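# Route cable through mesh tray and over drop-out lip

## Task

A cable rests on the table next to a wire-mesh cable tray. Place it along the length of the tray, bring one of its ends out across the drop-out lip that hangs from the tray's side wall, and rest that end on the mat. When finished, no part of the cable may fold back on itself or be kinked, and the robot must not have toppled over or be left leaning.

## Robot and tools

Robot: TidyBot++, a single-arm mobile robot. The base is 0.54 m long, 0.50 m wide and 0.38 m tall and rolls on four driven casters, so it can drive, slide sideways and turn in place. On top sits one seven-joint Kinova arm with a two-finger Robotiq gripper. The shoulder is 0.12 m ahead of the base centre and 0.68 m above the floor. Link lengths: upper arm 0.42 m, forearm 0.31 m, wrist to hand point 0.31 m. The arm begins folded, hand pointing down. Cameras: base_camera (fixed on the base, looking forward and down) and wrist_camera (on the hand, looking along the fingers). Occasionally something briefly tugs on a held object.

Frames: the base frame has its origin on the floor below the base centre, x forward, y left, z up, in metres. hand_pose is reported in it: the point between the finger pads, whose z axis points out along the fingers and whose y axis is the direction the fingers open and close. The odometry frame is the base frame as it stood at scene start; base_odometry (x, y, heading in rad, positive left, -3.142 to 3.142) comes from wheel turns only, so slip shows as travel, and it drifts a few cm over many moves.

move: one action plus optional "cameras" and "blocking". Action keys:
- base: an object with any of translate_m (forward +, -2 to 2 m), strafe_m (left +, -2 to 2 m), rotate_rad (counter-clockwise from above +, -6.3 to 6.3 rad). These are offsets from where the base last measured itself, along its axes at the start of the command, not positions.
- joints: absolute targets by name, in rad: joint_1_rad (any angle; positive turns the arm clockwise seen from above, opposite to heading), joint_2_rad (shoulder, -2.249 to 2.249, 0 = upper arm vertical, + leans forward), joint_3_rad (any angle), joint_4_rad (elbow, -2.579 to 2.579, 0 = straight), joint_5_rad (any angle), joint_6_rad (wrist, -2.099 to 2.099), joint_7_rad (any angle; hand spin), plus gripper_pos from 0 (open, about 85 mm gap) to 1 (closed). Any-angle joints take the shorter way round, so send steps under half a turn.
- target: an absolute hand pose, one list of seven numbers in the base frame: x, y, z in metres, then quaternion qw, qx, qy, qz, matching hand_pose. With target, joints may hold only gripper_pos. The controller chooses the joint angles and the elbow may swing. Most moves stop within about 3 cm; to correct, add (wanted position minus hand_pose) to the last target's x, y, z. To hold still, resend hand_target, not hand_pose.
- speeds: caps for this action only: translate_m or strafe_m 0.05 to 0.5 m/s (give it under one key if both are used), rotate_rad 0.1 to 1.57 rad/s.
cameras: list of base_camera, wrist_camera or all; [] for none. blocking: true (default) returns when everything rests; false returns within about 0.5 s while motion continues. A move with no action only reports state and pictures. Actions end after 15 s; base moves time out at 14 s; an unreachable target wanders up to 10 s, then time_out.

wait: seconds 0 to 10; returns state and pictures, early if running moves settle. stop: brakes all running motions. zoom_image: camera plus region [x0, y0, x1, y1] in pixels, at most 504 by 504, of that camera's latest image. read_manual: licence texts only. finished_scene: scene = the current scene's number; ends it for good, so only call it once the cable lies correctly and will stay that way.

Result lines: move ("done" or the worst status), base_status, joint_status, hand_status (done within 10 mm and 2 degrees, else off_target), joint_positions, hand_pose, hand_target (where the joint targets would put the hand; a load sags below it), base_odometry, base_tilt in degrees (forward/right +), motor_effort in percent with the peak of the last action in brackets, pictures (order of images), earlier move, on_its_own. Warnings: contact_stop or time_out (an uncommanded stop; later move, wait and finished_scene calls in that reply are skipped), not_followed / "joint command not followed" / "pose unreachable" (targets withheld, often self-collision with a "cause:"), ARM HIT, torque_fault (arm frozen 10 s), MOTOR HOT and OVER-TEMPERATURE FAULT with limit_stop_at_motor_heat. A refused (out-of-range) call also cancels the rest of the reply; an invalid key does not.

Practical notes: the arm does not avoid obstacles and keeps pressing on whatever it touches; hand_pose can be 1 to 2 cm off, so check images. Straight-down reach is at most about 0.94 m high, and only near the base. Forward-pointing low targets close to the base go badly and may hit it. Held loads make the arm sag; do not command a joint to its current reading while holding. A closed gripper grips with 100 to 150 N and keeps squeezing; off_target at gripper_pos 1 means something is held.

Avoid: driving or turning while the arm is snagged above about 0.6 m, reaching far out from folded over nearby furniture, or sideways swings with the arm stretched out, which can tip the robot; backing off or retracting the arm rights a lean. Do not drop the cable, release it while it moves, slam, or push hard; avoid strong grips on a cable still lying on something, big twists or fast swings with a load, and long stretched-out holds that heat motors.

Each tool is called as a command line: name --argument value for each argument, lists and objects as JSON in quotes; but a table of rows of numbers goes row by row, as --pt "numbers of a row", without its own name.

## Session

move --joints '{"joint_1_rad":0,"joint_2_rad":-0.3,"joint_3_rad":3.14,"joint_4_rad":-1.4,"joint_5_rad":0,"joint_6_rad":-0.5,"joint_7_rad":1.57}'

Scene clock: 2.40 s.
move: done
base_odometry: x=+0.000 y=+0.000 heading=+0.000
base_tilt: forward=-0.1 right=+0.0
base_status: not commanded
joint_positions: joint_1_rad=+0.003 joint_2_rad=-0.321 joint_3_rad=+3.126 joint_4_rad=-1.420 joint_5_rad=-0.046 joint_6_rad=-0.566 joint_7_rad=+1.552 gripper_pos=+0.000
joint_status: all done
motor_effort: joint_1_rad=+1(2) joint_2_rad=-10(11) joint_3_rad=+1(2) joint_4_rad=+21(22) joint_5_rad=-1(2) joint_6_rad=+9(10) joint_7_rad=+0(1)
hand_pose: x=+0.5756 y=+0.0168 z=+1.1945 quat_wxyz=(-0.030, +0.740, -0.007, +0.672) (m; base frame)
hand_target: x=+0.5860 y=+0.0023 z=+1.2173 quat_wxyz=(-0.001, +0.717, +0.000, +0.697) (m; base frame)
hand_status: not commanded
pictures: base_camera, wrist_camera
camera_calibration:
wrist_camera: T_world_to_cam=[[0.0687929, -0.9959, -0.0587426, 0.0534239], [-0.0889925, 0.0525214, -0.994647, 1.29841], [0.993654, 0.0736522, -0.0850145, -0.332126], [0, 0, 0, 1]] pos_world=[0.441892, 0.0094723, 1.26636]

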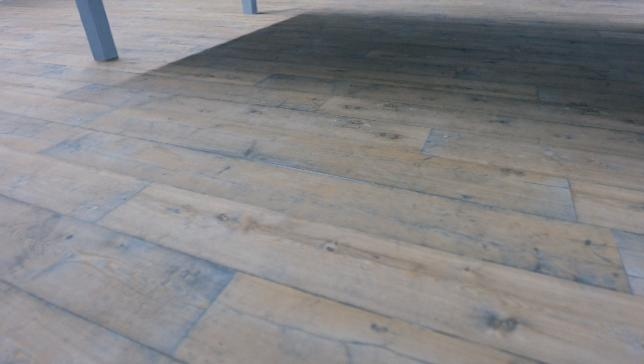

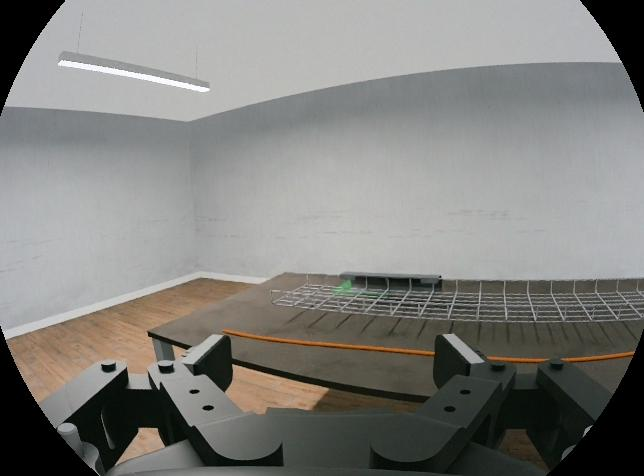

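move --base '{"translate_m":0.9,"strafe_m":-0.4,"rotate_rad":-0.424}' --joints '{"joint_1_rad":0.5,"joint_6_rad":-0.9}' --cameras '["wrist_camera"]'

move --joints '{"joint_1_rad":-0.5}' --cameras '["wrist_camera"]'

Scene clock: 9.70 s.
move: done
base_odometry: x=+0.900 y=-0.400 heading=-0.425
base_tilt: forward=-0.1 right=+0.0
base_status: done
joint_positions: joint_1_rad=+0.484 joint_2_rad=-0.306 joint_3_rad=+3.144 joint_4_rad=-1.419 joint_5_rad=-0.044 joint_6_rad=-0.852 joint_7_rad=+1.552 gripper_pos=+0.000
joint_status: all done
motor_effort: joint_1_rad=+1(3) joint_2_rad=-10(12) joint_3_rad=+1(5) joint_4_rad=+20(22) joint_5_rad=-1(2) joint_6_rad=+8(10) joint_7_rad=+0(0)
hand_pose: x=+0.5153 y=-0.1969 z=+1.1029 quat_wxyz=(+0.107, +0.804, -0.211, +0.545) (m; base frame)
hand_target: x=+0.5052 y=-0.2085 z=+1.0968 quat_wxyz=(+0.133, +0.815, -0.208, +0.524) (m; base frame)
hand_status: not commanded
pictures: wrist_camera
camera_calibration:
wrist_camera: T_world_to_cam=[[-0.423763, -0.902827, -0.0729997, 0.127244], [-0.310695, 0.220589, -0.924559, 1.28318], [0.850819, -0.369113, -0.373981, 0.0408364], [0, 0, 0, 1]] pos_world=[0.417854, -0.153103, 1.21094]

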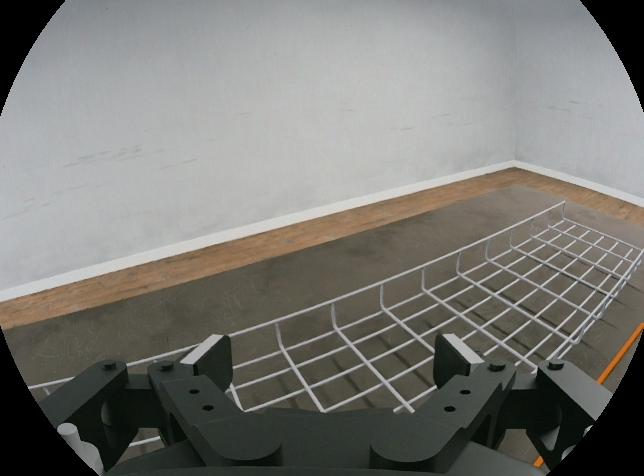

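Scene clock: 11.97 s.
move: done
base_odometry: x=+0.900 y=-0.400 heading=-0.425
base_tilt: forward=-0.1 right=+0.0
base_status: not commanded
joint_positions: joint_1_rad=-0.483 joint_2_rad=-0.306 joint_3_rad=+3.143 joint_4_rad=-1.419 joint_5_rad=-0.044 joint_6_rad=-0.852 joint_7_rad=+1.552 gripper_pos=+0.000
joint_status: all done
motor_effort: joint_1_rad=+1(2) joint_2_rad=-10(10) joint_3_rad=+1(1) joint_4_rad=+21(22) joint_5_rad=-1(2) joint_6_rad=+8(9) joint_7_rad=+0(0)
hand_pose: x=+0.5058 y=+0.2149 z=+1.1029 quat_wxyz=(-0.159, +0.810, +0.188, +0.532) (m; base frame)
hand_target: x=+0.5031 y=+0.2123 z=+1.0968 quat_wxyz=(-0.134, +0.815, +0.209, +0.523) (m; base frame)
hand_status: not commanded
pictures: wrist_camera
camera_calibration:
wrist_camera: T_world_to_cam=[[0.503383, -0.860999, -0.0727045, 0.016716], [-0.357888, -0.131172, -0.924505, 1.28874], [0.786462, 0.4914, -0.374171, 0.0487355], [0, 0, 0, 1]] pos_world=[0.414482, 0.15949, 1.2109]

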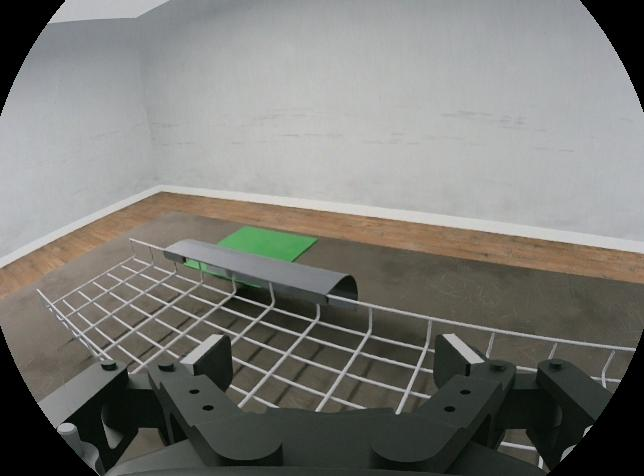

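move --base '{"strafe_m":-0.7}' --joints '{"joint_1_rad":0.3,"joint_6_rad":-1.4,"gripper_pos":0.4}' --cameras '["wrist_camera"]'

Scene clock: 17.53 s.
move: done
base_odometry: x=+0.612 y=-1.038 heading=-0.425
base_tilt: forward=-0.1 right=+0.0
base_status: done
joint_positions: joint_1_rad=+0.285 joint_2_rad=-0.306 joint_3_rad=+3.142 joint_4_rad=-1.419 joint_5_rad=-0.043 joint_6_rad=-1.348 joint_7_rad=+1.552 gripper_pos=+0.400
joint_status: all done
motor_effort: joint_1_rad=+1(3) joint_2_rad=-8(12) joint_3_rad=+1(3) joint_4_rad=+19(21) joint_5_rad=-1(2) joint_6_rad=+6(9) joint_7_rad=+0(0)
hand_pose: x=+0.4598 y=-0.0848 z=+0.9803 quat_wxyz=(+0.023, +0.932, -0.140, +0.334) (m; base frame)
hand_target: x=+0.4464 y=-0.0992 z=+0.9770 quat_wxyz=(+0.047, +0.938, -0.141, +0.312) (m; base frame)
hand_status: not commanded
pictures: wrist_camera
camera_calibration:
wrist_camera: T_world_to_cam=[[-0.253137, -0.964023, -0.0811235, 0.120275], [-0.733738, 0.245965, -0.633348, 1.03904], [0.630516, -0.1008, -0.769603, 0.595487], [0, 0, 0, 1]] pos_world=[0.417367, -0.0795941, 1.12612]

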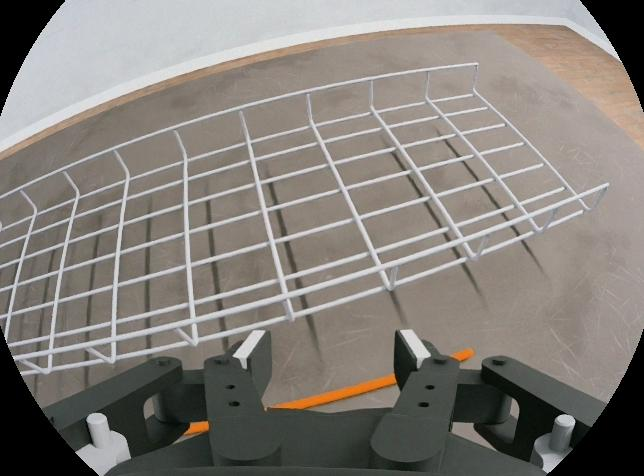

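move --target '[0.47,-0.13,0.87,-0.153,0.69,-0.69,0.153]' --joints '{"gripper_pos":0.5}' --cameras '["wrist_camera"]'

Scene clock: 20.80 s.
move: off_target
base_odometry: x=+0.612 y=-1.038 heading=-0.425
base_tilt: forward=-0.1 right=+0.0
base_status: not commanded
joint_positions: joint_1_rad=+0.285 joint_2_rad=-0.154 joint_3_rad=+3.337 joint_4_rad=-1.514 joint_5_rad=-0.120 joint_6_rad=-1.349 joint_7_rad=+0.544 gripper_pos=+0.500
joint_status: all done
motor_effort: joint_1_rad=+1(1) joint_2_rad=-13(16) joint_3_rad=+0(2) joint_4_rad=+19(21) joint_5_rad=-2(2) joint_6_rad=+4(6) joint_7_rad=+0(0)
hand_pose: x=+0.4673 y=-0.1444 z=+0.8831 quat_wxyz=(-0.129, +0.709, -0.668, +0.184) (m; base frame)
hand_target: x=+0.4700 y=-0.1300 z=+0.8700 quat_wxyz=(-0.153, +0.690, -0.690, +0.153) (m; base frame)
hand_status: off_target (0.020 m and 5.6 deg from the pose sent, 0.120 m and 76.1 deg at the start)
pictures: wrist_camera
camera_calibration:
wrist_camera: T_world_to_cam=[[-0.88249, -0.074745, -0.464354, 0.817768], [-0.0346904, 0.994946, -0.094224, 0.303057], [0.46905, -0.0670431, -0.880623, 0.688305], [0, 0, 0, 1]] pos_world=[0.409336, -0.194255, 1.01443]

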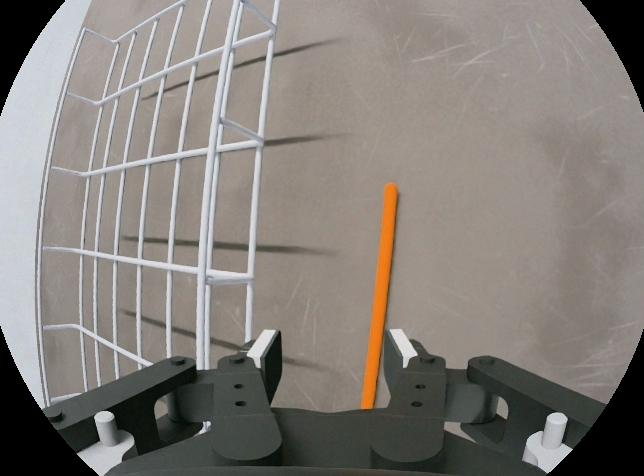

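move --target '[0.495,-0.125,0.79,-0.153,0.69,-0.69,0.153]' --cameras '["wrist_camera"]'

Scene clock: 22.60 s.
move: off_target
base_odometry: x=+0.612 y=-1.038 heading=-0.425
base_tilt: forward=-0.1 right=+0.0
base_status: not commanded
joint_positions: joint_1_rad=+0.278 joint_2_rad=-0.116 joint_3_rad=+3.337 joint_4_rad=-1.735 joint_5_rad=-0.132 joint_6_rad=-1.153 joint_7_rad=+0.543 gripper_pos=+0.500
joint_status: not commanded
motor_effort: joint_1_rad=+1(1) joint_2_rad=-15(17) joint_3_rad=+0(0) joint_4_rad=+19(21) joint_5_rad=-2(2) joint_6_rad=+3(4) joint_7_rad=+0(0)
hand_pose: x=+0.4743 y=-0.1404 z=+0.7969 quat_wxyz=(-0.122, +0.706, -0.681, +0.154) (m; base frame)
hand_target: x=+0.4950 y=-0.1250 z=+0.7900 quat_wxyz=(-0.153, +0.690, -0.690, +0.153) (m; base frame)
hand_status: off_target (0.027 m and 4.1 deg from the pose sent, 0.099 m and 5.6 deg at the start)
pictures: wrist_camera
camera_calibration:
wrist_camera: T_world_to_cam=[[-0.907598, -0.0437795, -0.417551, 0.763131], [-0.021914, 0.998133, -0.0570197, 0.255867], [0.419268, -0.0426008, -0.906863, 0.657349], [0, 0, 0, 1]] pos_world=[0.422618, -0.193976, 0.929361]

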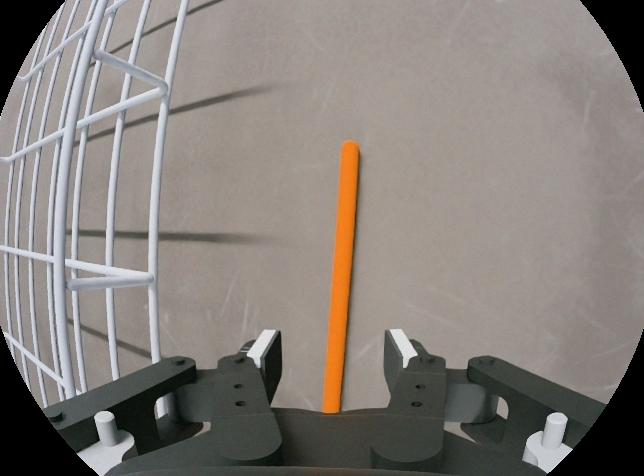

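move --target '[0.513,-0.125,0.743,-0.153,0.69,-0.69,0.153]' --cameras '["wrist_camera"]'

Scene clock: 24.10 s.
move: off_target
base_odometry: x=+0.612 y=-1.038 heading=-0.425
base_tilt: forward=-0.1 right=+0.0
base_status: not commanded
joint_positions: joint_1_rad=+0.245 joint_2_rad=-0.064 joint_3_rad=+3.343 joint_4_rad=-1.832 joint_5_rad=-0.160 joint_6_rad=-0.995 joint_7_rad=+0.543 gripper_pos=+0.500
joint_status: not commanded
motor_effort: joint_1_rad=+1(1) joint_2_rad=-13(18) joint_3_rad=+0(1) joint_4_rad=+15(20) joint_5_rad=-2(3) joint_6_rad=+4(4) joint_7_rad=+0(0)
hand_pose: x=+0.4978 y=-0.1340 z=+0.7544 quat_wxyz=(-0.130, +0.704, -0.681, +0.156) (m; base frame)
hand_target: x=+0.5130 y=-0.1250 z=+0.7430 quat_wxyz=(-0.153, +0.690, -0.690, +0.153) (m; base frame)
hand_status: off_target (0.021 m and 3.3 deg from the pose sent, 0.068 m and 4.1 deg at the start)
pictures: wrist_camera
camera_calibration:
wrist_camera: T_world_to_cam=[[-0.901658, -0.0400562, -0.43059, 0.774438], [-0.0215307, 0.998624, -0.0478131, 0.240548], [0.431913, -0.0338401, -0.90128, 0.599824], [0, 0, 0, 1]] pos_world=[0.444386, -0.188898, 0.885576]

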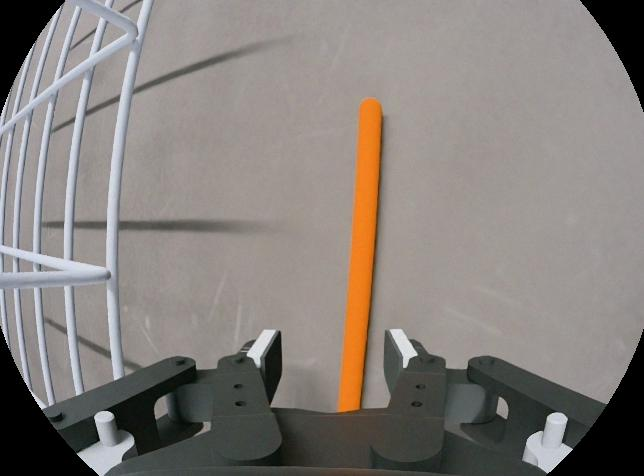

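move --target '[0.51,-0.125,0.738,-0.153,0.69,-0.69,0.153]' --cameras '[]'

move --joints '{"gripper_pos":0.97}' --cameras '["wrist_camera"]'

Scene clock: 25.13 s.
move: off_target
base_odometry: x=+0.612 y=-1.038 heading=-0.425
base_tilt: forward=-0.1 right=+0.0
base_status: not commanded
joint_positions: joint_1_rad=+0.245 joint_2_rad=-0.065 joint_3_rad=+3.343 joint_4_rad=-1.838 joint_5_rad=-0.165 joint_6_rad=-0.976 joint_7_rad=+0.543 gripper_pos=+0.500
joint_status: not commanded
motor_effort: joint_1_rad=+1(1) joint_2_rad=-13(14) joint_3_rad=+0(0) joint_4_rad=+16(17) joint_5_rad=-1(2) joint_6_rad=+3(4) joint_7_rad=+0(0)
hand_pose: x=+0.5010 y=-0.1347 z=+0.7548 quat_wxyz=(-0.134, +0.702, -0.681, +0.162) (m; base frame)
hand_target: x=+0.5100 y=-0.1250 z=+0.7380 quat_wxyz=(-0.153, +0.690, -0.690, +0.153) (m; base frame)
hand_status: off_target (0.021 m and 2.9 deg from the pose sent, 0.022 m and 3.3 deg at the start)
pictures: none
No camera images: "cameras" was empty.

Scene clock: 25.93 s.
move: done
base_odometry: x=+0.612 y=-1.038 heading=-0.425
base_tilt: forward=-0.1 right=+0.0
base_status: not commanded
joint_positions: joint_1_rad=+0.245 joint_2_rad=-0.066 joint_3_rad=+3.343 joint_4_rad=-1.848 joint_5_rad=-0.165 joint_6_rad=-0.975 joint_7_rad=+0.543 gripper_pos=+0.948
joint_status: all done
motor_effort: joint_1_rad=+0(1) joint_2_rad=-13(16) joint_3_rad=+0(0) joint_4_rad=+16(18) joint_5_rad=-2(2) joint_6_rad=+4(4) joint_7_rad=+0(0)
hand_pose: x=+0.4984 y=-0.1334 z=+0.7509 quat_wxyz=(-0.133, +0.702, -0.682, +0.158) (m; base frame)
hand_target: x=+0.5100 y=-0.1250 z=+0.7380 quat_wxyz=(-0.153, +0.690, -0.690, +0.153) (m; base frame)
hand_status: not commanded
pictures: wrist_camera
camera_calibration:
wrist_camera: T_world_to_cam=[[-0.898485, -0.0351114, -0.437598, 0.777798], [-0.0166355, 0.998804, -0.0459843, 0.235962], [0.438689, -0.0340365, -0.897994, 0.590644], [0, 0, 0, 1]] pos_world=[0.443656, -0.188266, 0.881608]

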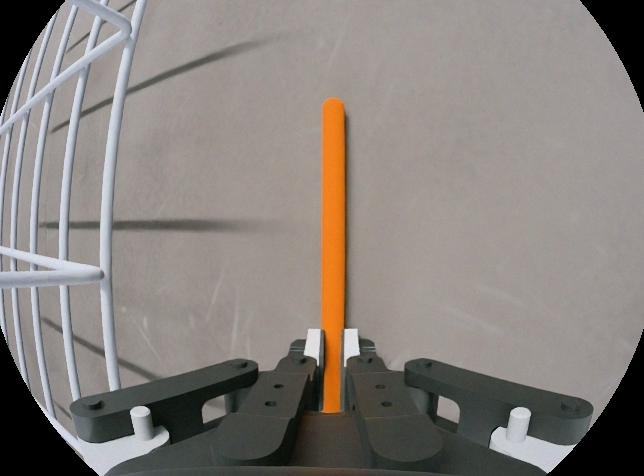

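move --target '[0.49,-0.12,0.95,-0.153,0.69,-0.69,0.153]' --cameras '[]'

move --target '[0.68,-0.10,0.95,-0.242,0.664,-0.664,0.242]' --cameras '["wrist_camera"]'

Scene clock: 28.60 s.
move: off_target
base_odometry: x=+0.612 y=-1.038 heading=-0.425
base_tilt: forward=-0.1 right=+0.0
base_status: not commanded
joint_positions: joint_1_rad=+0.234 joint_2_rad=-0.056 joint_3_rad=+3.355 joint_4_rad=-1.222 joint_5_rad=-0.165 joint_6_rad=-1.547 joint_7_rad=+0.455 gripper_pos=+0.948
joint_status: not commanded
motor_effort: joint_1_rad=+1(2) joint_2_rad=-17(19) joint_3_rad=+1(1) joint_4_rad=+19(21) joint_5_rad=-2(2) joint_6_rad=+4(5) joint_7_rad=+0(0)
hand_pose: x=+0.4977 y=-0.1264 z=+0.9467 quat_wxyz=(-0.151, +0.701, -0.676, +0.171) (m; base frame)
hand_target: x=+0.4900 y=-0.1200 z=+0.9500 quat_wxyz=(-0.153, +0.690, -0.690, +0.153) (m; base frame)
hand_status: off_target (0.011 m and 3.0 deg from the pose sent, 0.200 m and 2.8 deg at the start)
pictures: none
No camera images: "cameras" was empty.

Scene clock: 30.17 s.
move: off_target
base_odometry: x=+0.612 y=-1.038 heading=-0.425
base_tilt: forward=-0.1 right=+0.0
base_status: not commanded
joint_positions: joint_1_rad=+0.104 joint_2_rad=+0.167 joint_3_rad=+3.367 joint_4_rad=-1.132 joint_5_rad=-0.207 joint_6_rad=-1.274 joint_7_rad=+0.373 gripper_pos=+0.948
joint_status: not commanded
motor_effort: joint_1_rad=+1(2) joint_2_rad=-26(30) joint_3_rad=+2(2) joint_4_rad=+19(21) joint_5_rad=-2(3) joint_6_rad=+6(6) joint_7_rad=+0(0)
hand_pose: x=+0.6539 y=-0.1050 z=+0.9243 quat_wxyz=(-0.196, +0.694, -0.657, +0.219) (m; base frame)
hand_target: x=+0.6800 y=-0.1000 z=+0.9500 quat_wxyz=(-0.242, +0.664, -0.664, +0.242) (m; base frame)
hand_status: off_target (0.037 m and 6.9 deg from the pose sent, 0.184 m and 13.9 deg at the start)
pictures: wrist_camera
camera_calibration:
wrist_camera: T_world_to_cam=[[-0.80425, -0.059308, -0.591324, 1.07235], [-0.0363702, 0.998055, -0.0506353, 0.235326], [0.593177, -0.0192168, -0.804843, 0.49352], [0, 0, 0, 1]] pos_world=[0.578248, -0.161786, 1.04323]

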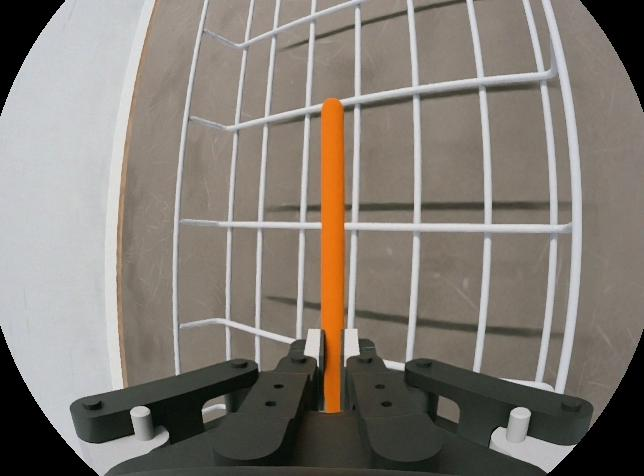

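move --target '[0.71,-0.09,0.825,-0.242,0.664,-0.664,0.242]' --cameras '["wrist_camera"]'

move --joints '{"gripper_pos":0.6}' --cameras '[]'

move --target '[0.67,-0.09,0.95,-0.242,0.664,-0.664,0.242]' --cameras '["wrist_camera"]'

Scene clock: 32.67 s.
move: off_target
base_odometry: x=+0.612 y=-1.038 heading=-0.425
base_tilt: forward=-0.1 right=+0.0
base_status: not commanded
joint_positions: joint_1_rad=+0.038 joint_2_rad=+0.187 joint_3_rad=+3.390 joint_4_rad=-1.439 joint_5_rad=-0.253 joint_6_rad=-0.883 joint_7_rad=+0.373 gripper_pos=+0.948
joint_status: not commanded
motor_effort: joint_1_rad=+1(2) joint_2_rad=-27(28) joint_3_rad=+1(2) joint_4_rad=+21(22) joint_5_rad=-2(2) joint_6_rad=+6(7) joint_7_rad=+0(0)
hand_pose: x=+0.6938 y=-0.0946 z=+0.8342 quat_wxyz=(-0.224, +0.672, -0.665, +0.237) (m; base frame)
hand_target: x=+0.7100 y=-0.0900 z=+0.8250 quat_wxyz=(-0.242, +0.664, -0.664, +0.242) (m; base frame)
hand_status: off_target (0.019 m and 2.3 deg from the pose sent, 0.115 m and 6.9 deg at the start)
pictures: wrist_camera
camera_calibration:
wrist_camera: T_world_to_cam=[[-0.762532, -0.0144567, -0.646789, 1.07336], [0.00244685, 0.999679, -0.025229, 0.173898], [0.646946, -0.0208205, -0.762252, 0.324537], [0, 0, 0, 1]] pos_world=[0.608088, -0.151568, 0.946004]

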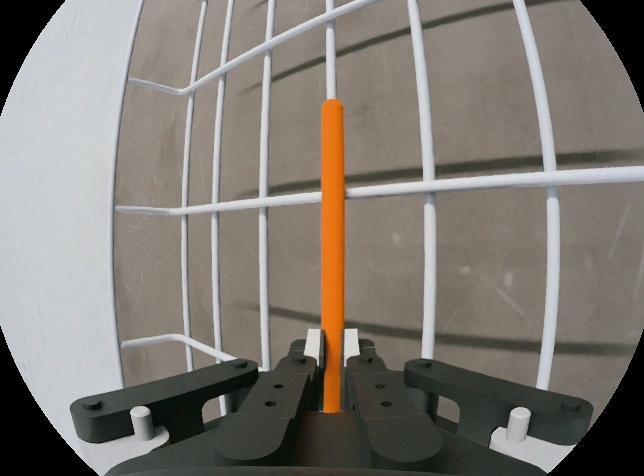

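Scene clock: 33.40 s.
move: done
base_odometry: x=+0.612 y=-1.038 heading=-0.425
base_tilt: forward=+0.0 right=+0.0
base_status: not commanded
joint_positions: joint_1_rad=+0.038 joint_2_rad=+0.187 joint_3_rad=+3.394 joint_4_rad=-1.439 joint_5_rad=-0.253 joint_6_rad=-0.875 joint_7_rad=+0.373 gripper_pos=+0.600
joint_status: all done
motor_effort: joint_1_rad=+1(1) joint_2_rad=-27(28) joint_3_rad=+1(2) joint_4_rad=+20(21) joint_5_rad=-2(3) joint_6_rad=+6(6) joint_7_rad=+0(0)
hand_pose: x=+0.6953 y=-0.0978 z=+0.8357 quat_wxyz=(-0.225, +0.669, -0.666, +0.241) (m; base frame)
hand_target: x=+0.7100 y=-0.0900 z=+0.8250 quat_wxyz=(-0.242, +0.664, -0.664, +0.242) (m; base frame)
hand_status: not commanded
pictures: none
No camera images: "cameras" was empty.

Scene clock: 35.13 s.
move: off_target
base_odometry: x=+0.612 y=-1.038 heading=-0.425
base_tilt: forward=+0.0 right=+0.0
base_status: not commanded
joint_positions: joint_1_rad=+0.056 joint_2_rad=+0.141 joint_3_rad=+3.386 joint_4_rad=-1.161 joint_5_rad=-0.253 joint_6_rad=-1.139 joint_7_rad=+0.344 gripper_pos=+0.600
joint_status: not commanded
motor_effort: joint_1_rad=+1(1) joint_2_rad=-25(30) joint_3_rad=+1(1) joint_4_rad=+20(22) joint_5_rad=-3(3) joint_6_rad=+6(6) joint_7_rad=+0(0)
hand_pose: x=+0.6806 y=-0.0867 z=+0.9520 quat_wxyz=(-0.252, +0.672, -0.647, +0.257) (m; base frame)
hand_target: x=+0.6700 y=-0.0900 z=+0.9500 quat_wxyz=(-0.242, +0.664, -0.664, +0.242) (m; base frame)
hand_status: off_target (0.011 m and 2.9 deg from the pose sent, 0.117 m and 2.0 deg at the start)
pictures: wrist_camera
camera_calibration:
wrist_camera: T_world_to_cam=[[-0.714197, -0.0341921, -0.699109, 1.15476], [-0.0245975, 0.999415, -0.0237511, 0.185926], [0.699513, 0.000233376, -0.71462, 0.343743], [0, 0, 0, 1]] pos_world=[0.588843, -0.146414, 1.05736]

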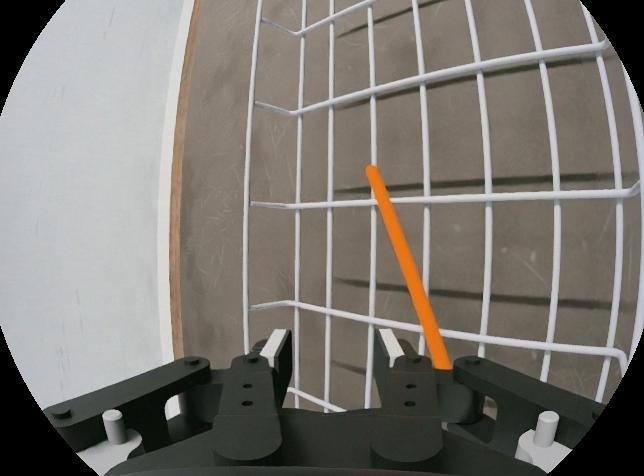

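move --base '{"strafe_m":0.48}' --target '[0.47,0.0,0.90,-0.153,0.69,-0.69,0.153]' --joints '{"gripper_pos":0.5}' --cameras '["wrist_camera"]'

Scene clock: 38.33 s.
move: off_target
base_odometry: x=+0.810 y=-0.600 heading=-0.425
base_tilt: forward=+0.0 right=-0.1
base_status: done
joint_positions: joint_1_rad=+0.229 joint_2_rad=-0.189 joint_3_rad=+2.980 joint_4_rad=-1.453 joint_5_rad=-0.119 joint_6_rad=-1.367 joint_7_rad=+0.114 gripper_pos=+0.500
joint_status: all done
motor_effort: joint_1_rad=+1(2) joint_2_rad=-12(29) joint_3_rad=+1(3) joint_4_rad=+19(21) joint_5_rad=-1(3) joint_6_rad=+5(6) joint_7_rad=+0(0)
hand_pose: x=+0.4923 y=+0.0186 z=+0.9180 quat_wxyz=(-0.195, +0.703, -0.664, +0.164) (m; base frame)
hand_target: x=+0.4700 y=+0.0000 z=+0.9000 quat_wxyz=(-0.153, +0.690, -0.690, +0.153) (m; base frame)
hand_status: off_target (0.034 m and 6.0 deg from the pose sent, 0.234 m and 17.3 deg at the start)
pictures: wrist_camera
camera_calibration:
wrist_camera: T_world_to_cam=[[-0.850025, -0.0404463, -0.525187, 0.90741], [-0.0609159, 0.997906, 0.0217416, 0.0513578], [0.523208, 0.0504731, -0.850709, 0.661948], [0, 0, 0, 1]] pos_world=[0.428114, -0.0479595, 1.03857]

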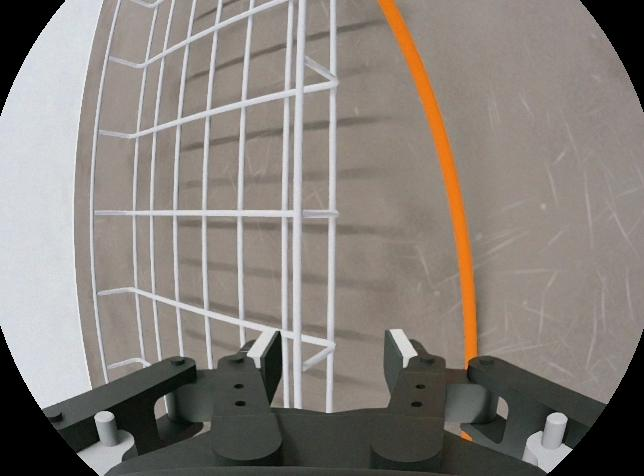

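move --target '[0.455,0.02,0.80,-0.153,0.69,-0.69,0.153]' --cameras '["wrist_camera"]'

Scene clock: 40.50 s.
move: off_target
base_odometry: x=+0.810 y=-0.600 heading=-0.425
base_tilt: forward=-0.1 right=+0.0
base_status: not commanded
joint_positions: joint_1_rad=+0.352 joint_2_rad=-0.256 joint_3_rad=+2.847 joint_4_rad=-1.817 joint_5_rad=-0.119 joint_6_rad=-1.185 joint_7_rad=+0.114 gripper_pos=+0.500
joint_status: not commanded
motor_effort: joint_1_rad=+1(1) joint_2_rad=-9(12) joint_3_rad=+2(2) joint_4_rad=+19(20) joint_5_rad=-1(2) joint_6_rad=+3(4) joint_7_rad=+0(0)
hand_pose: x=+0.4469 y=+0.0232 z=+0.7992 quat_wxyz=(-0.139, +0.707, -0.680, +0.132) (m; base frame)
hand_target: x=+0.4550 y=+0.0200 z=+0.8000 quat_wxyz=(-0.153, +0.690, -0.690, +0.153) (m; base frame)
hand_status: off_target (0.009 m and 3.6 deg from the pose sent, 0.124 m and 6.0 deg at the start)
pictures: wrist_camera
camera_calibration:
wrist_camera: T_world_to_cam=[[-0.9103, -0.0343055, -0.412524, 0.743383], [-0.0360076, 0.999345, -0.0036489, 0.0557405], [0.412379, 0.0115324, -0.910939, 0.682969], [0, 0, 0, 1]] pos_world=[0.397067, -0.0380782, 0.92901]

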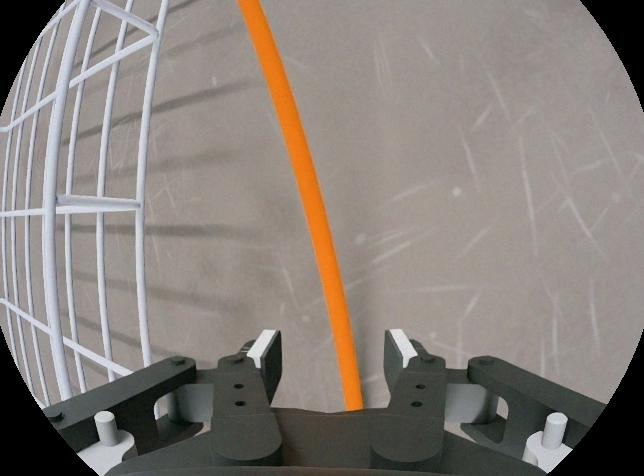

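move --target '[0.472,0.018,0.742,-0.153,0.69,-0.69,0.153]' --cameras '["wrist_camera"]'

move --joints '{"gripper_pos":0.97}' --cameras '["wrist_camera"]'

Scene clock: 42.33 s.
move: off_target
base_odometry: x=+0.810 y=-0.600 heading=-0.425
base_tilt: forward=-0.1 right=+0.0
base_status: not commanded
joint_positions: joint_1_rad=+0.322 joint_2_rad=-0.224 joint_3_rad=+2.849 joint_4_rad=-1.958 joint_5_rad=-0.119 joint_6_rad=-0.974 joint_7_rad=+0.084 gripper_pos=+0.500
joint_status: not commanded
motor_effort: joint_1_rad=+1(1) joint_2_rad=-9(12) joint_3_rad=+2(2) joint_4_rad=+17(20) joint_5_rad=-1(2) joint_6_rad=+4(5) joint_7_rad=+0(0)
hand_pose: x=+0.4651 y=+0.0245 z=+0.7539 quat_wxyz=(-0.157, +0.697, -0.686, +0.142) (m; base frame)
hand_target: x=+0.4720 y=+0.0180 z=+0.7420 quat_wxyz=(-0.153, +0.690, -0.690, +0.153) (m; base frame)
hand_status: off_target (0.015 m and 1.6 deg from the pose sent, 0.063 m and 3.6 deg at the start)
pictures: wrist_camera
camera_calibration:
wrist_camera: T_world_to_cam=[[-0.893874, -0.00877782, -0.448232, 0.760021], [-0.0160276, 0.999795, 0.0123833, 0.0335889], [0.448031, 0.0182532, -0.893832, 0.604515], [0, 0, 0, 1]] pos_world=[0.40906, -0.037945, 0.880584]

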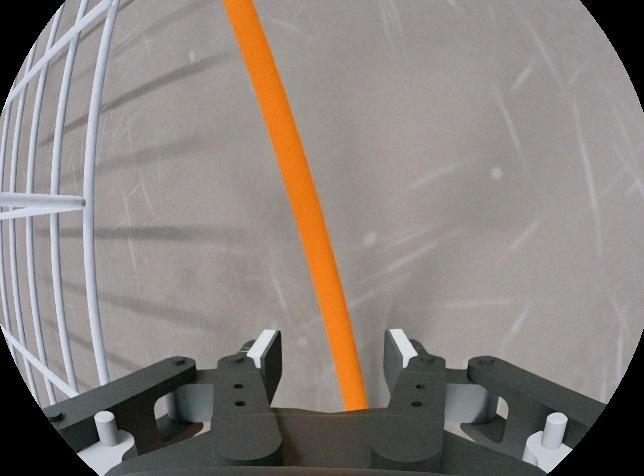

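Scene clock: 43.13 s.
move: off_target
base_odometry: x=+0.810 y=-0.600 heading=-0.425
base_tilt: forward=-0.1 right=+0.0
base_status: not commanded
joint_positions: joint_1_rad=+0.322 joint_2_rad=-0.224 joint_3_rad=+2.849 joint_4_rad=-1.963 joint_5_rad=-0.119 joint_6_rad=-0.974 joint_7_rad=+0.084 gripper_pos=+0.931
joint_status: gripper_pos off_target (ended at +0.931, target +0.970)
motor_effort: joint_1_rad=+1(1) joint_2_rad=-10(11) joint_3_rad=+2(2) joint_4_rad=+19(19) joint_5_rad=-1(2) joint_6_rad=+4(4) joint_7_rad=+0(0)
hand_pose: x=+0.4637 y=+0.0244 z=+0.7518 quat_wxyz=(-0.156, +0.697, -0.686, +0.140) (m; base frame)
hand_target: x=+0.4720 y=+0.0180 z=+0.7420 quat_wxyz=(-0.153, +0.690, -0.690, +0.153) (m; base frame)
hand_status: not commanded
pictures: wrist_camera
camera_calibration:
wrist_camera: T_world_to_cam=[[-0.895868, -0.00839572, -0.444242, 0.755699], [-0.0156463, 0.999797, 0.0126575, 0.0332959], [0.444045, 0.0182902, -0.895818, 0.606667], [0, 0, 0, 1]] pos_world=[0.408139, -0.0380406, 0.878754]

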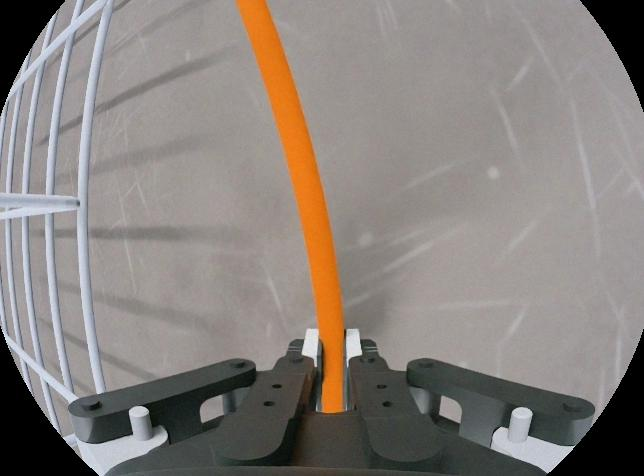

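move --target '[0.47,0.02,0.95,-0.153,0.69,-0.69,0.153]' --cameras '[]'

move --target '[0.69,0.02,0.95,-0.242,0.664,-0.664,0.242]' --cameras '[]'

move --target '[0.71,0.02,0.825,-0.242,0.664,-0.664,0.242]' --cameras '["wrist_camera"]'

Scene clock: 46.07 s.
move: off_target
base_odometry: x=+0.810 y=-0.600 heading=-0.425
base_tilt: forward=-0.1 right=+0.0
base_status: not commanded
joint_positions: joint_1_rad=+0.181 joint_2_rad=-0.172 joint_3_rad=+2.944 joint_4_rad=-1.304 joint_5_rad=-0.077 joint_6_rad=-1.525 joint_7_rad=+0.020 gripper_pos=+0.931
joint_status: not commanded
motor_effort: joint_1_rad=+1(1) joint_2_rad=-12(13) joint_3_rad=+1(2) joint_4_rad=+19(21) joint_5_rad=-1(2) joint_6_rad=+5(5) joint_7_rad=+0(0)
hand_pose: x=+0.4744 y=+0.0396 z=+0.9528 quat_wxyz=(-0.183, +0.706, -0.667, +0.154) (m; base frame)
hand_target: x=+0.4700 y=+0.0200 z=+0.9500 quat_wxyz=(-0.153, +0.690, -0.690, +0.153) (m; base frame)
hand_status: off_target (0.020 m and 4.7 deg from the pose sent, 0.198 m and 1.8 deg at the start)
pictures: none
No camera images: "cameras" was empty.

Scene clock: 47.57 s.
move: off_target
base_odometry: x=+0.810 y=-0.600 heading=-0.425
base_tilt: forward=-0.1 right=+0.0
base_status: not commanded
joint_positions: joint_1_rad=-0.176 joint_2_rad=+0.155 joint_3_rad=+3.308 joint_4_rad=-1.141 joint_5_rad=-0.077 joint_6_rad=-1.241 joint_7_rad=+0.020 gripper_pos=+0.931
joint_status: not commanded
motor_effort: joint_1_rad=+1(2) joint_2_rad=-26(29) joint_3_rad=+1(2) joint_4_rad=+20(21) joint_5_rad=-1(2) joint_6_rad=+6(6) joint_7_rad=+0(0)
hand_pose: x=+0.6641 y=+0.0367 z=+0.9275 quat_wxyz=(-0.229, +0.687, -0.662, +0.193) (m; base frame)
hand_target: x=+0.6900 y=+0.0200 z=+0.9500 quat_wxyz=(-0.242, +0.664, -0.664, +0.242) (m; base frame)
hand_status: off_target (0.038 m and 6.4 deg from the pose sent, 0.217 m and 13.1 deg at the start)
pictures: none
No camera images: "cameras" was empty.

Scene clock: 49.40 s.
move: off_target
base_odometry: x=+0.810 y=-0.600 heading=-0.425
base_tilt: forward=-0.1 right=+0.0
base_status: not commanded
joint_positions: joint_1_rad=-0.239 joint_2_rad=+0.164 joint_3_rad=+3.379 joint_4_rad=-1.468 joint_5_rad=-0.077 joint_6_rad=-0.840 joint_7_rad=+0.020 gripper_pos=+0.931
joint_status: not commanded
motor_effort: joint_1_rad=+1(2) joint_2_rad=-26(28) joint_3_rad=+2(2) joint_4_rad=+20(22) joint_5_rad=+0(1) joint_6_rad=+6(7) joint_7_rad=+0(0)
hand_pose: x=+0.6968 y=+0.0278 z=+0.8357 quat_wxyz=(-0.244, +0.669, -0.665, +0.224) (m; base frame)
hand_target: x=+0.7100 y=+0.0200 z=+0.8250 quat_wxyz=(-0.242, +0.664, -0.664, +0.242) (m; base frame)
hand_status: off_target (0.019 m and 2.2 deg from the pose sent, 0.114 m and 6.4 deg at the start)
pictures: wrist_camera
camera_calibration:
wrist_camera: T_world_to_cam=[[-0.756281, 0.0062103, -0.654218, 1.07963], [-0.0100927, 0.999725, 0.0211573, 0.0214651], [0.65417, 0.0226037, -0.75601, 0.314791], [0, 0, 0, 1]] pos_world=[0.610792, -0.0352795, 0.943844]

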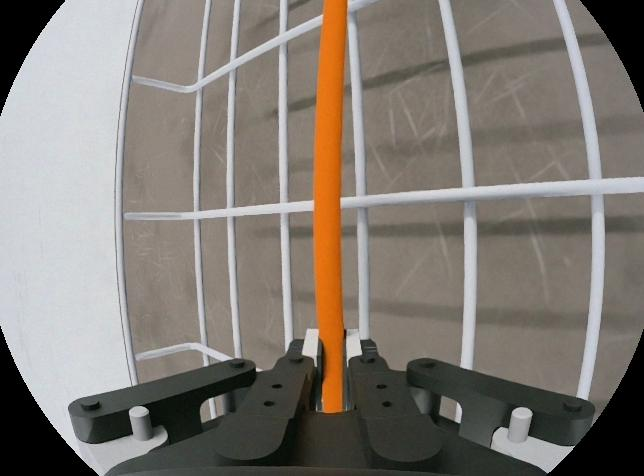

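move --joints '{"gripper_pos":0.6}' --cameras '[]'

move --target '[0.66,0.02,0.95,-0.242,0.664,-0.664,0.242]' --cameras '[]'

move --base '{"strafe_m":0.6}' --target '[0.44,0.0,0.90,-0.153,0.69,-0.69,0.153]' --joints '{"gripper_pos":0.5}' --cameras '["wrist_camera"]'

Scene clock: 50.80 s.
move: done
base_odometry: x=+0.810 y=-0.600 heading=-0.425
base_tilt: forward=-0.1 right=+0.0
base_status: not commanded
joint_positions: joint_1_rad=-0.239 joint_2_rad=+0.164 joint_3_rad=+3.384 joint_4_rad=-1.468 joint_5_rad=-0.077 joint_6_rad=-0.833 joint_7_rad=+0.020 gripper_pos=+0.600
joint_status: all done
motor_effort: joint_1_rad=+1(2) joint_2_rad=-27(27) joint_3_rad=+1(2) joint_4_rad=+20(22) joint_5_rad=-1(2) joint_6_rad=+6(6) joint_7_rad=+0(0)
hand_pose: x=+0.6987 y=+0.0248 z=+0.8371 quat_wxyz=(-0.246, +0.667, -0.666, +0.227) (m; base frame)
hand_target: x=+0.7100 y=+0.0200 z=+0.8250 quat_wxyz=(-0.242, +0.664, -0.664, +0.242) (m; base frame)
hand_status: not commanded
pictures: none
No camera images: "cameras" was empty.

Scene clock: 52.20 s.
move: off_target
base_odometry: x=+0.810 y=-0.600 heading=-0.425
base_tilt: forward=+0.0 right=+0.0
base_status: not commanded
joint_positions: joint_1_rad=-0.165 joint_2_rad=+0.092 joint_3_rad=+3.264 joint_4_rad=-1.220 joint_5_rad=-0.037 joint_6_rad=-1.104 joint_7_rad=+0.000 gripper_pos=+0.600
joint_status: not commanded
motor_effort: joint_1_rad=+1(1) joint_2_rad=-24(29) joint_3_rad=+0(1) joint_4_rad=+21(22) joint_5_rad=-1(2) joint_6_rad=+6(7) joint_7_rad=+0(0)
hand_pose: x=+0.6681 y=+0.0388 z=+0.9486 quat_wxyz=(-0.266, +0.675, -0.646, +0.236) (m; base frame)
hand_target: x=+0.6600 y=+0.0200 z=+0.9500 quat_wxyz=(-0.242, +0.664, -0.664, +0.242) (m; base frame)
hand_status: off_target (0.021 m and 3.7 deg from the pose sent, 0.119 m and 1.8 deg at the start)
pictures: none
No camera images: "cameras" was empty.

Scene clock: 54.67 s.
move: off_target
base_odometry: x=+1.057 y=-0.054 heading=-0.425
base_tilt: forward=-0.1 right=+0.0
base_status: done
joint_positions: joint_1_rad=+0.322 joint_2_rad=-0.264 joint_3_rad=+2.947 joint_4_rad=-1.498 joint_5_rad=-0.063 joint_6_rad=-1.393 joint_7_rad=+0.081 gripper_pos=+0.500
joint_status: all done
motor_effort: joint_1_rad=+1(2) joint_2_rad=-9(26) joint_3_rad=+1(3) joint_4_rad=+18(21) joint_5_rad=-1(2) joint_6_rad=+4(7) joint_7_rad=+0(0)
hand_pose: x=+0.4592 y=-0.0126 z=+0.9178 quat_wxyz=(-0.163, +0.672, -0.696, +0.191) (m; base frame)
hand_target: x=+0.4400 y=+0.0000 z=+0.9000 quat_wxyz=(-0.153, +0.690, -0.690, +0.153) (m; base frame)
hand_status: off_target (0.029 m and 5.0 deg from the pose sent, 0.236 m and 16.9 deg at the start)
pictures: wrist_camera
camera_calibration:
wrist_camera: T_world_to_cam=[[-0.854173, 0.0210617, -0.519563, 0.875435], [0.0463164, 0.99829, -0.0356771, 0.0839423], [0.517923, -0.0545387, -0.853687, 0.684528], [0, 0, 0, 1]] pos_world=[0.389352, -0.0649036, 1.04221]

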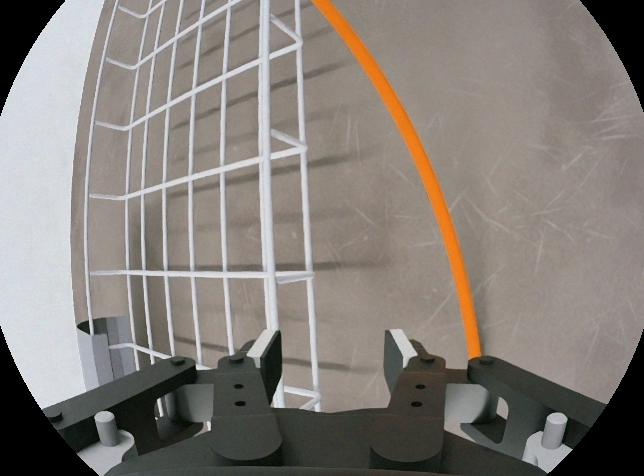

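move --target '[0.43, 0.0, 0.82, -0.153, 0.69, -0.69, 0.153]' --joints '{"gripper_pos": 0.4}' --cameras '["wrist_camera"]'

Scene clock: 59.77 s.
move: off_target
base_odometry: x=+1.057 y=-0.054 heading=-0.425
base_tilt: forward=-0.1 right=+0.0
base_status: not commanded
joint_positions: joint_1_rad=+0.405 joint_2_rad=-0.317 joint_3_rad=+2.914 joint_4_rad=-1.794 joint_5_rad=-0.106 joint_6_rad=-1.279 joint_7_rad=+0.156 gripper_pos=+0.400
joint_status: all done
motor_effort: joint_1_rad=+1(1) joint_2_rad=-7(9) joint_3_rad=+2(2) joint_4_rad=+19(20) joint_5_rad=-1(2) joint_6_rad=+3(4) joint_7_rad=+0(0)
hand_pose: x=+0.4191 y=-0.0136 z=+0.8185 quat_wxyz=(-0.123, +0.684, -0.705, +0.143) (m; base frame)
hand_target: x=+0.4300 y=+0.0000 z=+0.8200 quat_wxyz=(-0.153, +0.690, -0.690, +0.153) (m; base frame)
hand_status: off_target (0.018 m and 4.1 deg from the pose sent, 0.103 m and 5.0 deg at the start)
pictures: wrist_camera
camera_calibration:
wrist_camera: T_world_to_cam=[[-0.91397, 0.0235167, -0.4051, 0.721006], [0.0383462, 0.998857, -0.0285297, 0.0808431], [0.403966, -0.0416093, -0.913827, 0.717605], [0, 0, 0, 1]] pos_world=[0.36599, -0.0678474, 0.950153]

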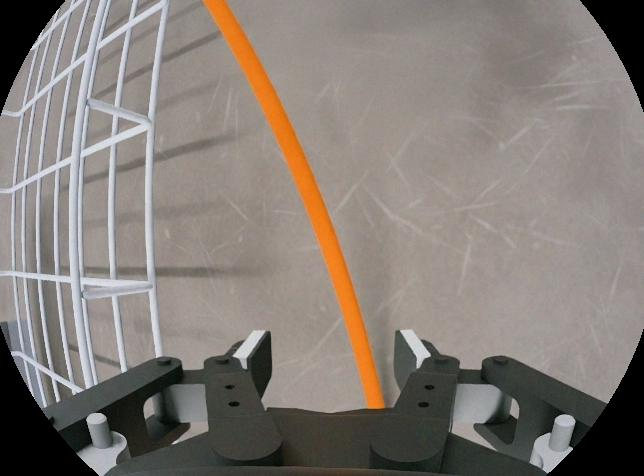

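move --target '[0.42, 0.01, 0.765, -0.153, 0.69, -0.69, 0.153]' --cameras '["wrist_camera"]'

Scene clock: 61.70 s.
move: off_target
base_odometry: x=+1.057 y=-0.054 heading=-0.425
base_tilt: forward=-0.1 right=+0.0
base_status: not commanded
joint_positions: joint_1_rad=+0.460 joint_2_rad=-0.350 joint_3_rad=+2.847 joint_4_rad=-1.982 joint_5_rad=-0.148 joint_6_rad=-1.124 joint_7_rad=+0.184 gripper_pos=+0.400
joint_status: not commanded
motor_effort: joint_1_rad=+1(1) joint_2_rad=-5(7) joint_3_rad=+3(3) joint_4_rad=+18(20) joint_5_rad=-1(2) joint_6_rad=+3(4) joint_7_rad=+0(0)
hand_pose: x=+0.4086 y=-0.0011 z=+0.7629 quat_wxyz=(-0.124, +0.688, -0.701, +0.140) (m; base frame)
hand_target: x=+0.4200 y=+0.0100 z=+0.7650 quat_wxyz=(-0.153, +0.690, -0.690, +0.153) (m; base frame)
hand_status: off_target (0.016 m and 3.9 deg from the pose sent, 0.058 m and 4.1 deg at the start)
pictures: wrist_camera
camera_calibration:
wrist_camera: T_world_to_cam=[[-0.915428, 0.0139728, -0.402239, 0.687003], [0.0263494, 0.999334, -0.0252523, 0.0694853], [0.401618, -0.0337154, -0.915186, 0.673596], [0, 0, 0, 1]] pos_world=[0.356543, -0.0563278, 0.89456]

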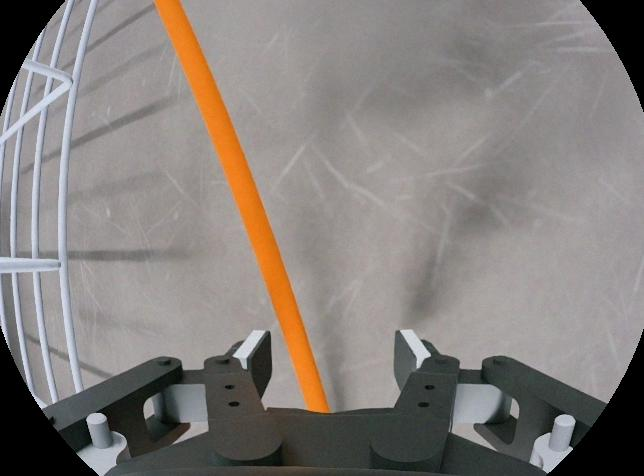

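move --target '[0.432, 0.01, 0.737, -0.153, 0.69, -0.69, 0.153]' --cameras '["wrist_camera"]'

move --joints '{"gripper_pos": 0.97}' --cameras '["wrist_camera"]'

Scene clock: 63.20 s.
move: off_target
base_odometry: x=+1.057 y=-0.054 heading=-0.425
base_tilt: forward=-0.1 right=+0.0
base_status: not commanded
joint_positions: joint_1_rad=+0.460 joint_2_rad=-0.344 joint_3_rad=+2.827 joint_4_rad=-2.030 joint_5_rad=-0.149 joint_6_rad=-1.006 joint_7_rad=+0.184 gripper_pos=+0.400
joint_status: not commanded
motor_effort: joint_1_rad=+1(1) joint_2_rad=-1(8) joint_3_rad=+2(3) joint_4_rad=+14(19) joint_5_rad=-1(2) joint_6_rad=+3(5) joint_7_rad=+0(0)
hand_pose: x=+0.4268 y=-0.0013 z=+0.7537 quat_wxyz=(-0.139, +0.688, -0.693, +0.166) (m; base frame)
hand_target: x=+0.4320 y=+0.0100 z=+0.7370 quat_wxyz=(-0.153, +0.690, -0.690, +0.153) (m; base frame)
hand_status: off_target (0.021 m and 2.2 deg from the pose sent, 0.037 m and 3.9 deg at the start)
pictures: wrist_camera
camera_calibration:
wrist_camera: T_world_to_cam=[[-0.890015, -0.00116538, -0.455931, 0.729586], [0.0193201, 0.999002, -0.0402679, 0.0833197], [0.455523, -0.0446476, -0.889104, 0.615174], [0, 0, 0, 1]] pos_world=[0.367507, -0.0549203, 0.88295]

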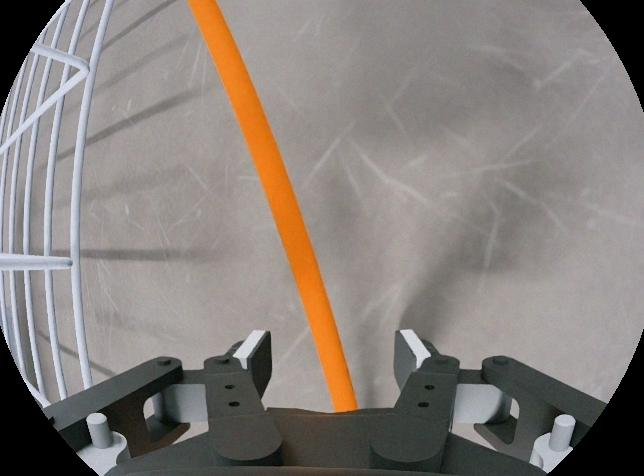

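Scene clock: 64.07 s.
move: off_target
base_odometry: x=+1.057 y=-0.054 heading=-0.425
base_tilt: forward=-0.1 right=+0.0
base_status: not commanded
joint_positions: joint_1_rad=+0.460 joint_2_rad=-0.343 joint_3_rad=+2.826 joint_4_rad=-2.040 joint_5_rad=-0.149 joint_6_rad=-1.005 joint_7_rad=+0.184 gripper_pos=+0.927
joint_status: gripper_pos off_target (ended at +0.927, target +0.970)
motor_effort: joint_1_rad=+1(1) joint_2_rad=-3(5) joint_3_rad=+2(2) joint_4_rad=+16(18) joint_5_rad=-1(2) joint_6_rad=+4(4) joint_7_rad=+0(0)
hand_pose: x=+0.4235 y=-0.0010 z=+0.7488 quat_wxyz=(-0.136, +0.688, -0.694, +0.161) (m; base frame)
hand_target: x=+0.4320 y=+0.0100 z=+0.7370 quat_wxyz=(-0.153, +0.690, -0.690, +0.153) (m; base frame)
hand_status: not commanded
pictures: wrist_camera
camera_calibration:
wrist_camera: T_world_to_cam=[[-0.894963, -0.000051785, -0.44614, 0.719205], [0.0192094, 0.999068, -0.0386502, 0.081742], [0.445727, -0.0431606, -0.894128, 0.62015], [0, 0, 0, 1]] pos_world=[0.365674, -0.0548625, 0.878519]

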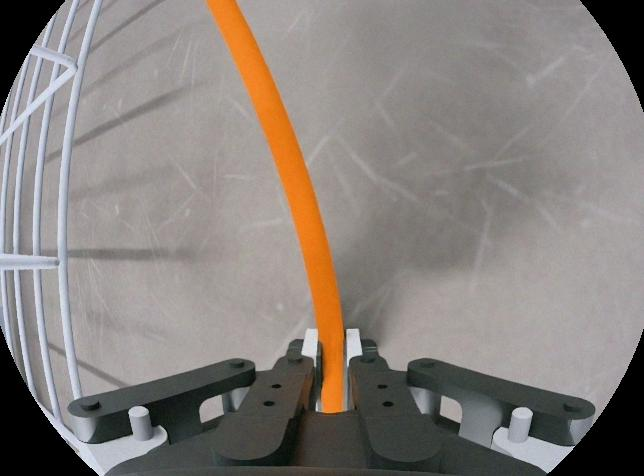

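Held.

move --target '[0.44, 0.0, 0.95, -0.153, 0.69, -0.69, 0.153]' --cameras '[]'

move --target '[0.69, 0.0, 0.95, -0.242, 0.664, -0.664, 0.242]' --cameras '["wrist_camera"]'

move --target '[0.71, 0.0, 0.825, -0.242, 0.664, -0.664, 0.242]' --cameras '["wrist_camera"]'

Scene clock: 66.97 s.
move: off_target
base_odometry: x=+1.057 y=-0.054 heading=-0.425
base_tilt: forward=-0.1 right=+0.0
base_status: not commanded
joint_positions: joint_1_rad=+0.298 joint_2_rad=-0.241 joint_3_rad=+2.960 joint_4_rad=-1.354 joint_5_rad=-0.136 joint_6_rad=-1.546 joint_7_rad=+0.132 gripper_pos=+0.927
joint_status: not commanded
motor_effort: joint_1_rad=+1(1) joint_2_rad=-9(10) joint_3_rad=+1(3) joint_4_rad=+19(21) joint_5_rad=-2(2) joint_6_rad=+4(5) joint_7_rad=+0(0)
hand_pose: x=+0.4472 y=+0.0158 z=+0.9524 quat_wxyz=(-0.181, +0.704, -0.669, +0.159) (m; base frame)
hand_target: x=+0.4400 y=+0.0000 z=+0.9500 quat_wxyz=(-0.153, +0.690, -0.690, +0.153) (m; base frame)
hand_status: off_target (0.018 m and 4.3 deg from the pose sent, 0.202 m and 2.2 deg at the start)
pictures: none
No camera images: "cameras" was empty.

Scene clock: 68.57 s.
move: off_target
base_odometry: x=+1.057 y=-0.054 heading=-0.425
base_tilt: forward=-0.1 right=+0.0
base_status: not commanded
joint_positions: joint_1_rad=-0.127 joint_2_rad=+0.155 joint_3_rad=+3.319 joint_4_rad=-1.143 joint_5_rad=-0.116 joint_6_rad=-1.239 joint_7_rad=+0.085 gripper_pos=+0.927
joint_status: not commanded
motor_effort: joint_1_rad=+1(1) joint_2_rad=-26(29) joint_3_rad=+1(2) joint_4_rad=+20(21) joint_5_rad=-1(2) joint_6_rad=+6(6) joint_7_rad=+0(0)
hand_pose: x=+0.6658 y=+0.0157 z=+0.9282 quat_wxyz=(-0.230, +0.688, -0.660, +0.195) (m; base frame)
hand_target: x=+0.6900 y=+0.0000 z=+0.9500 quat_wxyz=(-0.242, +0.664, -0.664, +0.242) (m; base frame)
hand_status: off_target (0.036 m and 6.2 deg from the pose sent, 0.243 m and 12.7 deg at the start)
pictures: wrist_camera
camera_calibration:
wrist_camera: T_world_to_cam=[[-0.79562, -0.0192332, -0.605491, 1.09814], [-0.0475386, 0.998396, 0.0307524, 0.047384], [0.603928, 0.0532514, -0.795258, 0.474688], [0, 0, 0, 1]] pos_world=[0.589274, -0.0514651, 1.04095]

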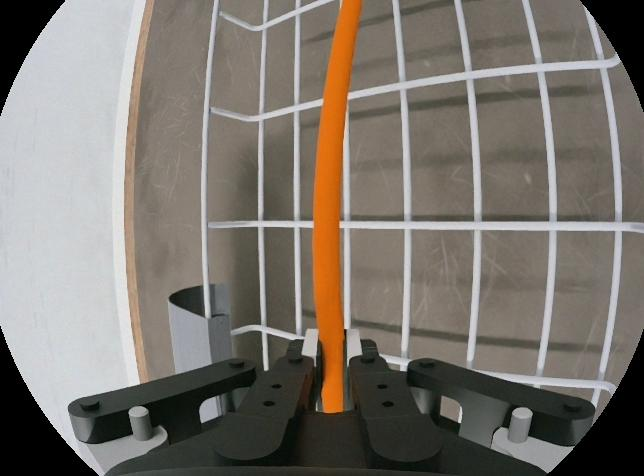

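Scene clock: 70.40 s.
move: off_target
base_odometry: x=+1.057 y=-0.054 heading=-0.425
base_tilt: forward=-0.1 right=-0.1
base_status: not commanded
joint_positions: joint_1_rad=-0.188 joint_2_rad=+0.164 joint_3_rad=+3.379 joint_4_rad=-1.469 joint_5_rad=-0.116 joint_6_rad=-0.840 joint_7_rad=+0.085 gripper_pos=+0.927
joint_status: not commanded
motor_effort: joint_1_rad=+2(2) joint_2_rad=-26(28) joint_3_rad=+2(2) joint_4_rad=+21(22) joint_5_rad=-1(1) joint_6_rad=+6(6) joint_7_rad=+0(0)
hand_pose: x=+0.6975 y=+0.0077 z=+0.8359 quat_wxyz=(-0.244, +0.668, -0.665, +0.225) (m; base frame)
hand_target: x=+0.7100 y=+0.0000 z=+0.8250 quat_wxyz=(-0.242, +0.664, -0.664, +0.242) (m; base frame)
hand_status: off_target (0.018 m and 2.0 deg from the pose sent, 0.113 m and 6.2 deg at the start)
pictures: wrist_camera
camera_calibration:
wrist_camera: T_world_to_cam=[[-0.754978, 0.0068568, -0.655714, 1.08073], [-0.00811687, 0.999771, 0.0198002, 0.0413909], [0.6557, 0.0202711, -0.75475, 0.312913], [0, 0, 0, 1]] pos_world=[0.611088, -0.0551349, 0.944003]

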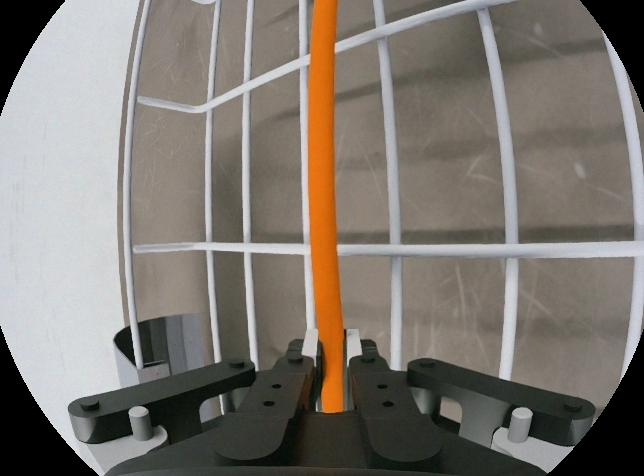

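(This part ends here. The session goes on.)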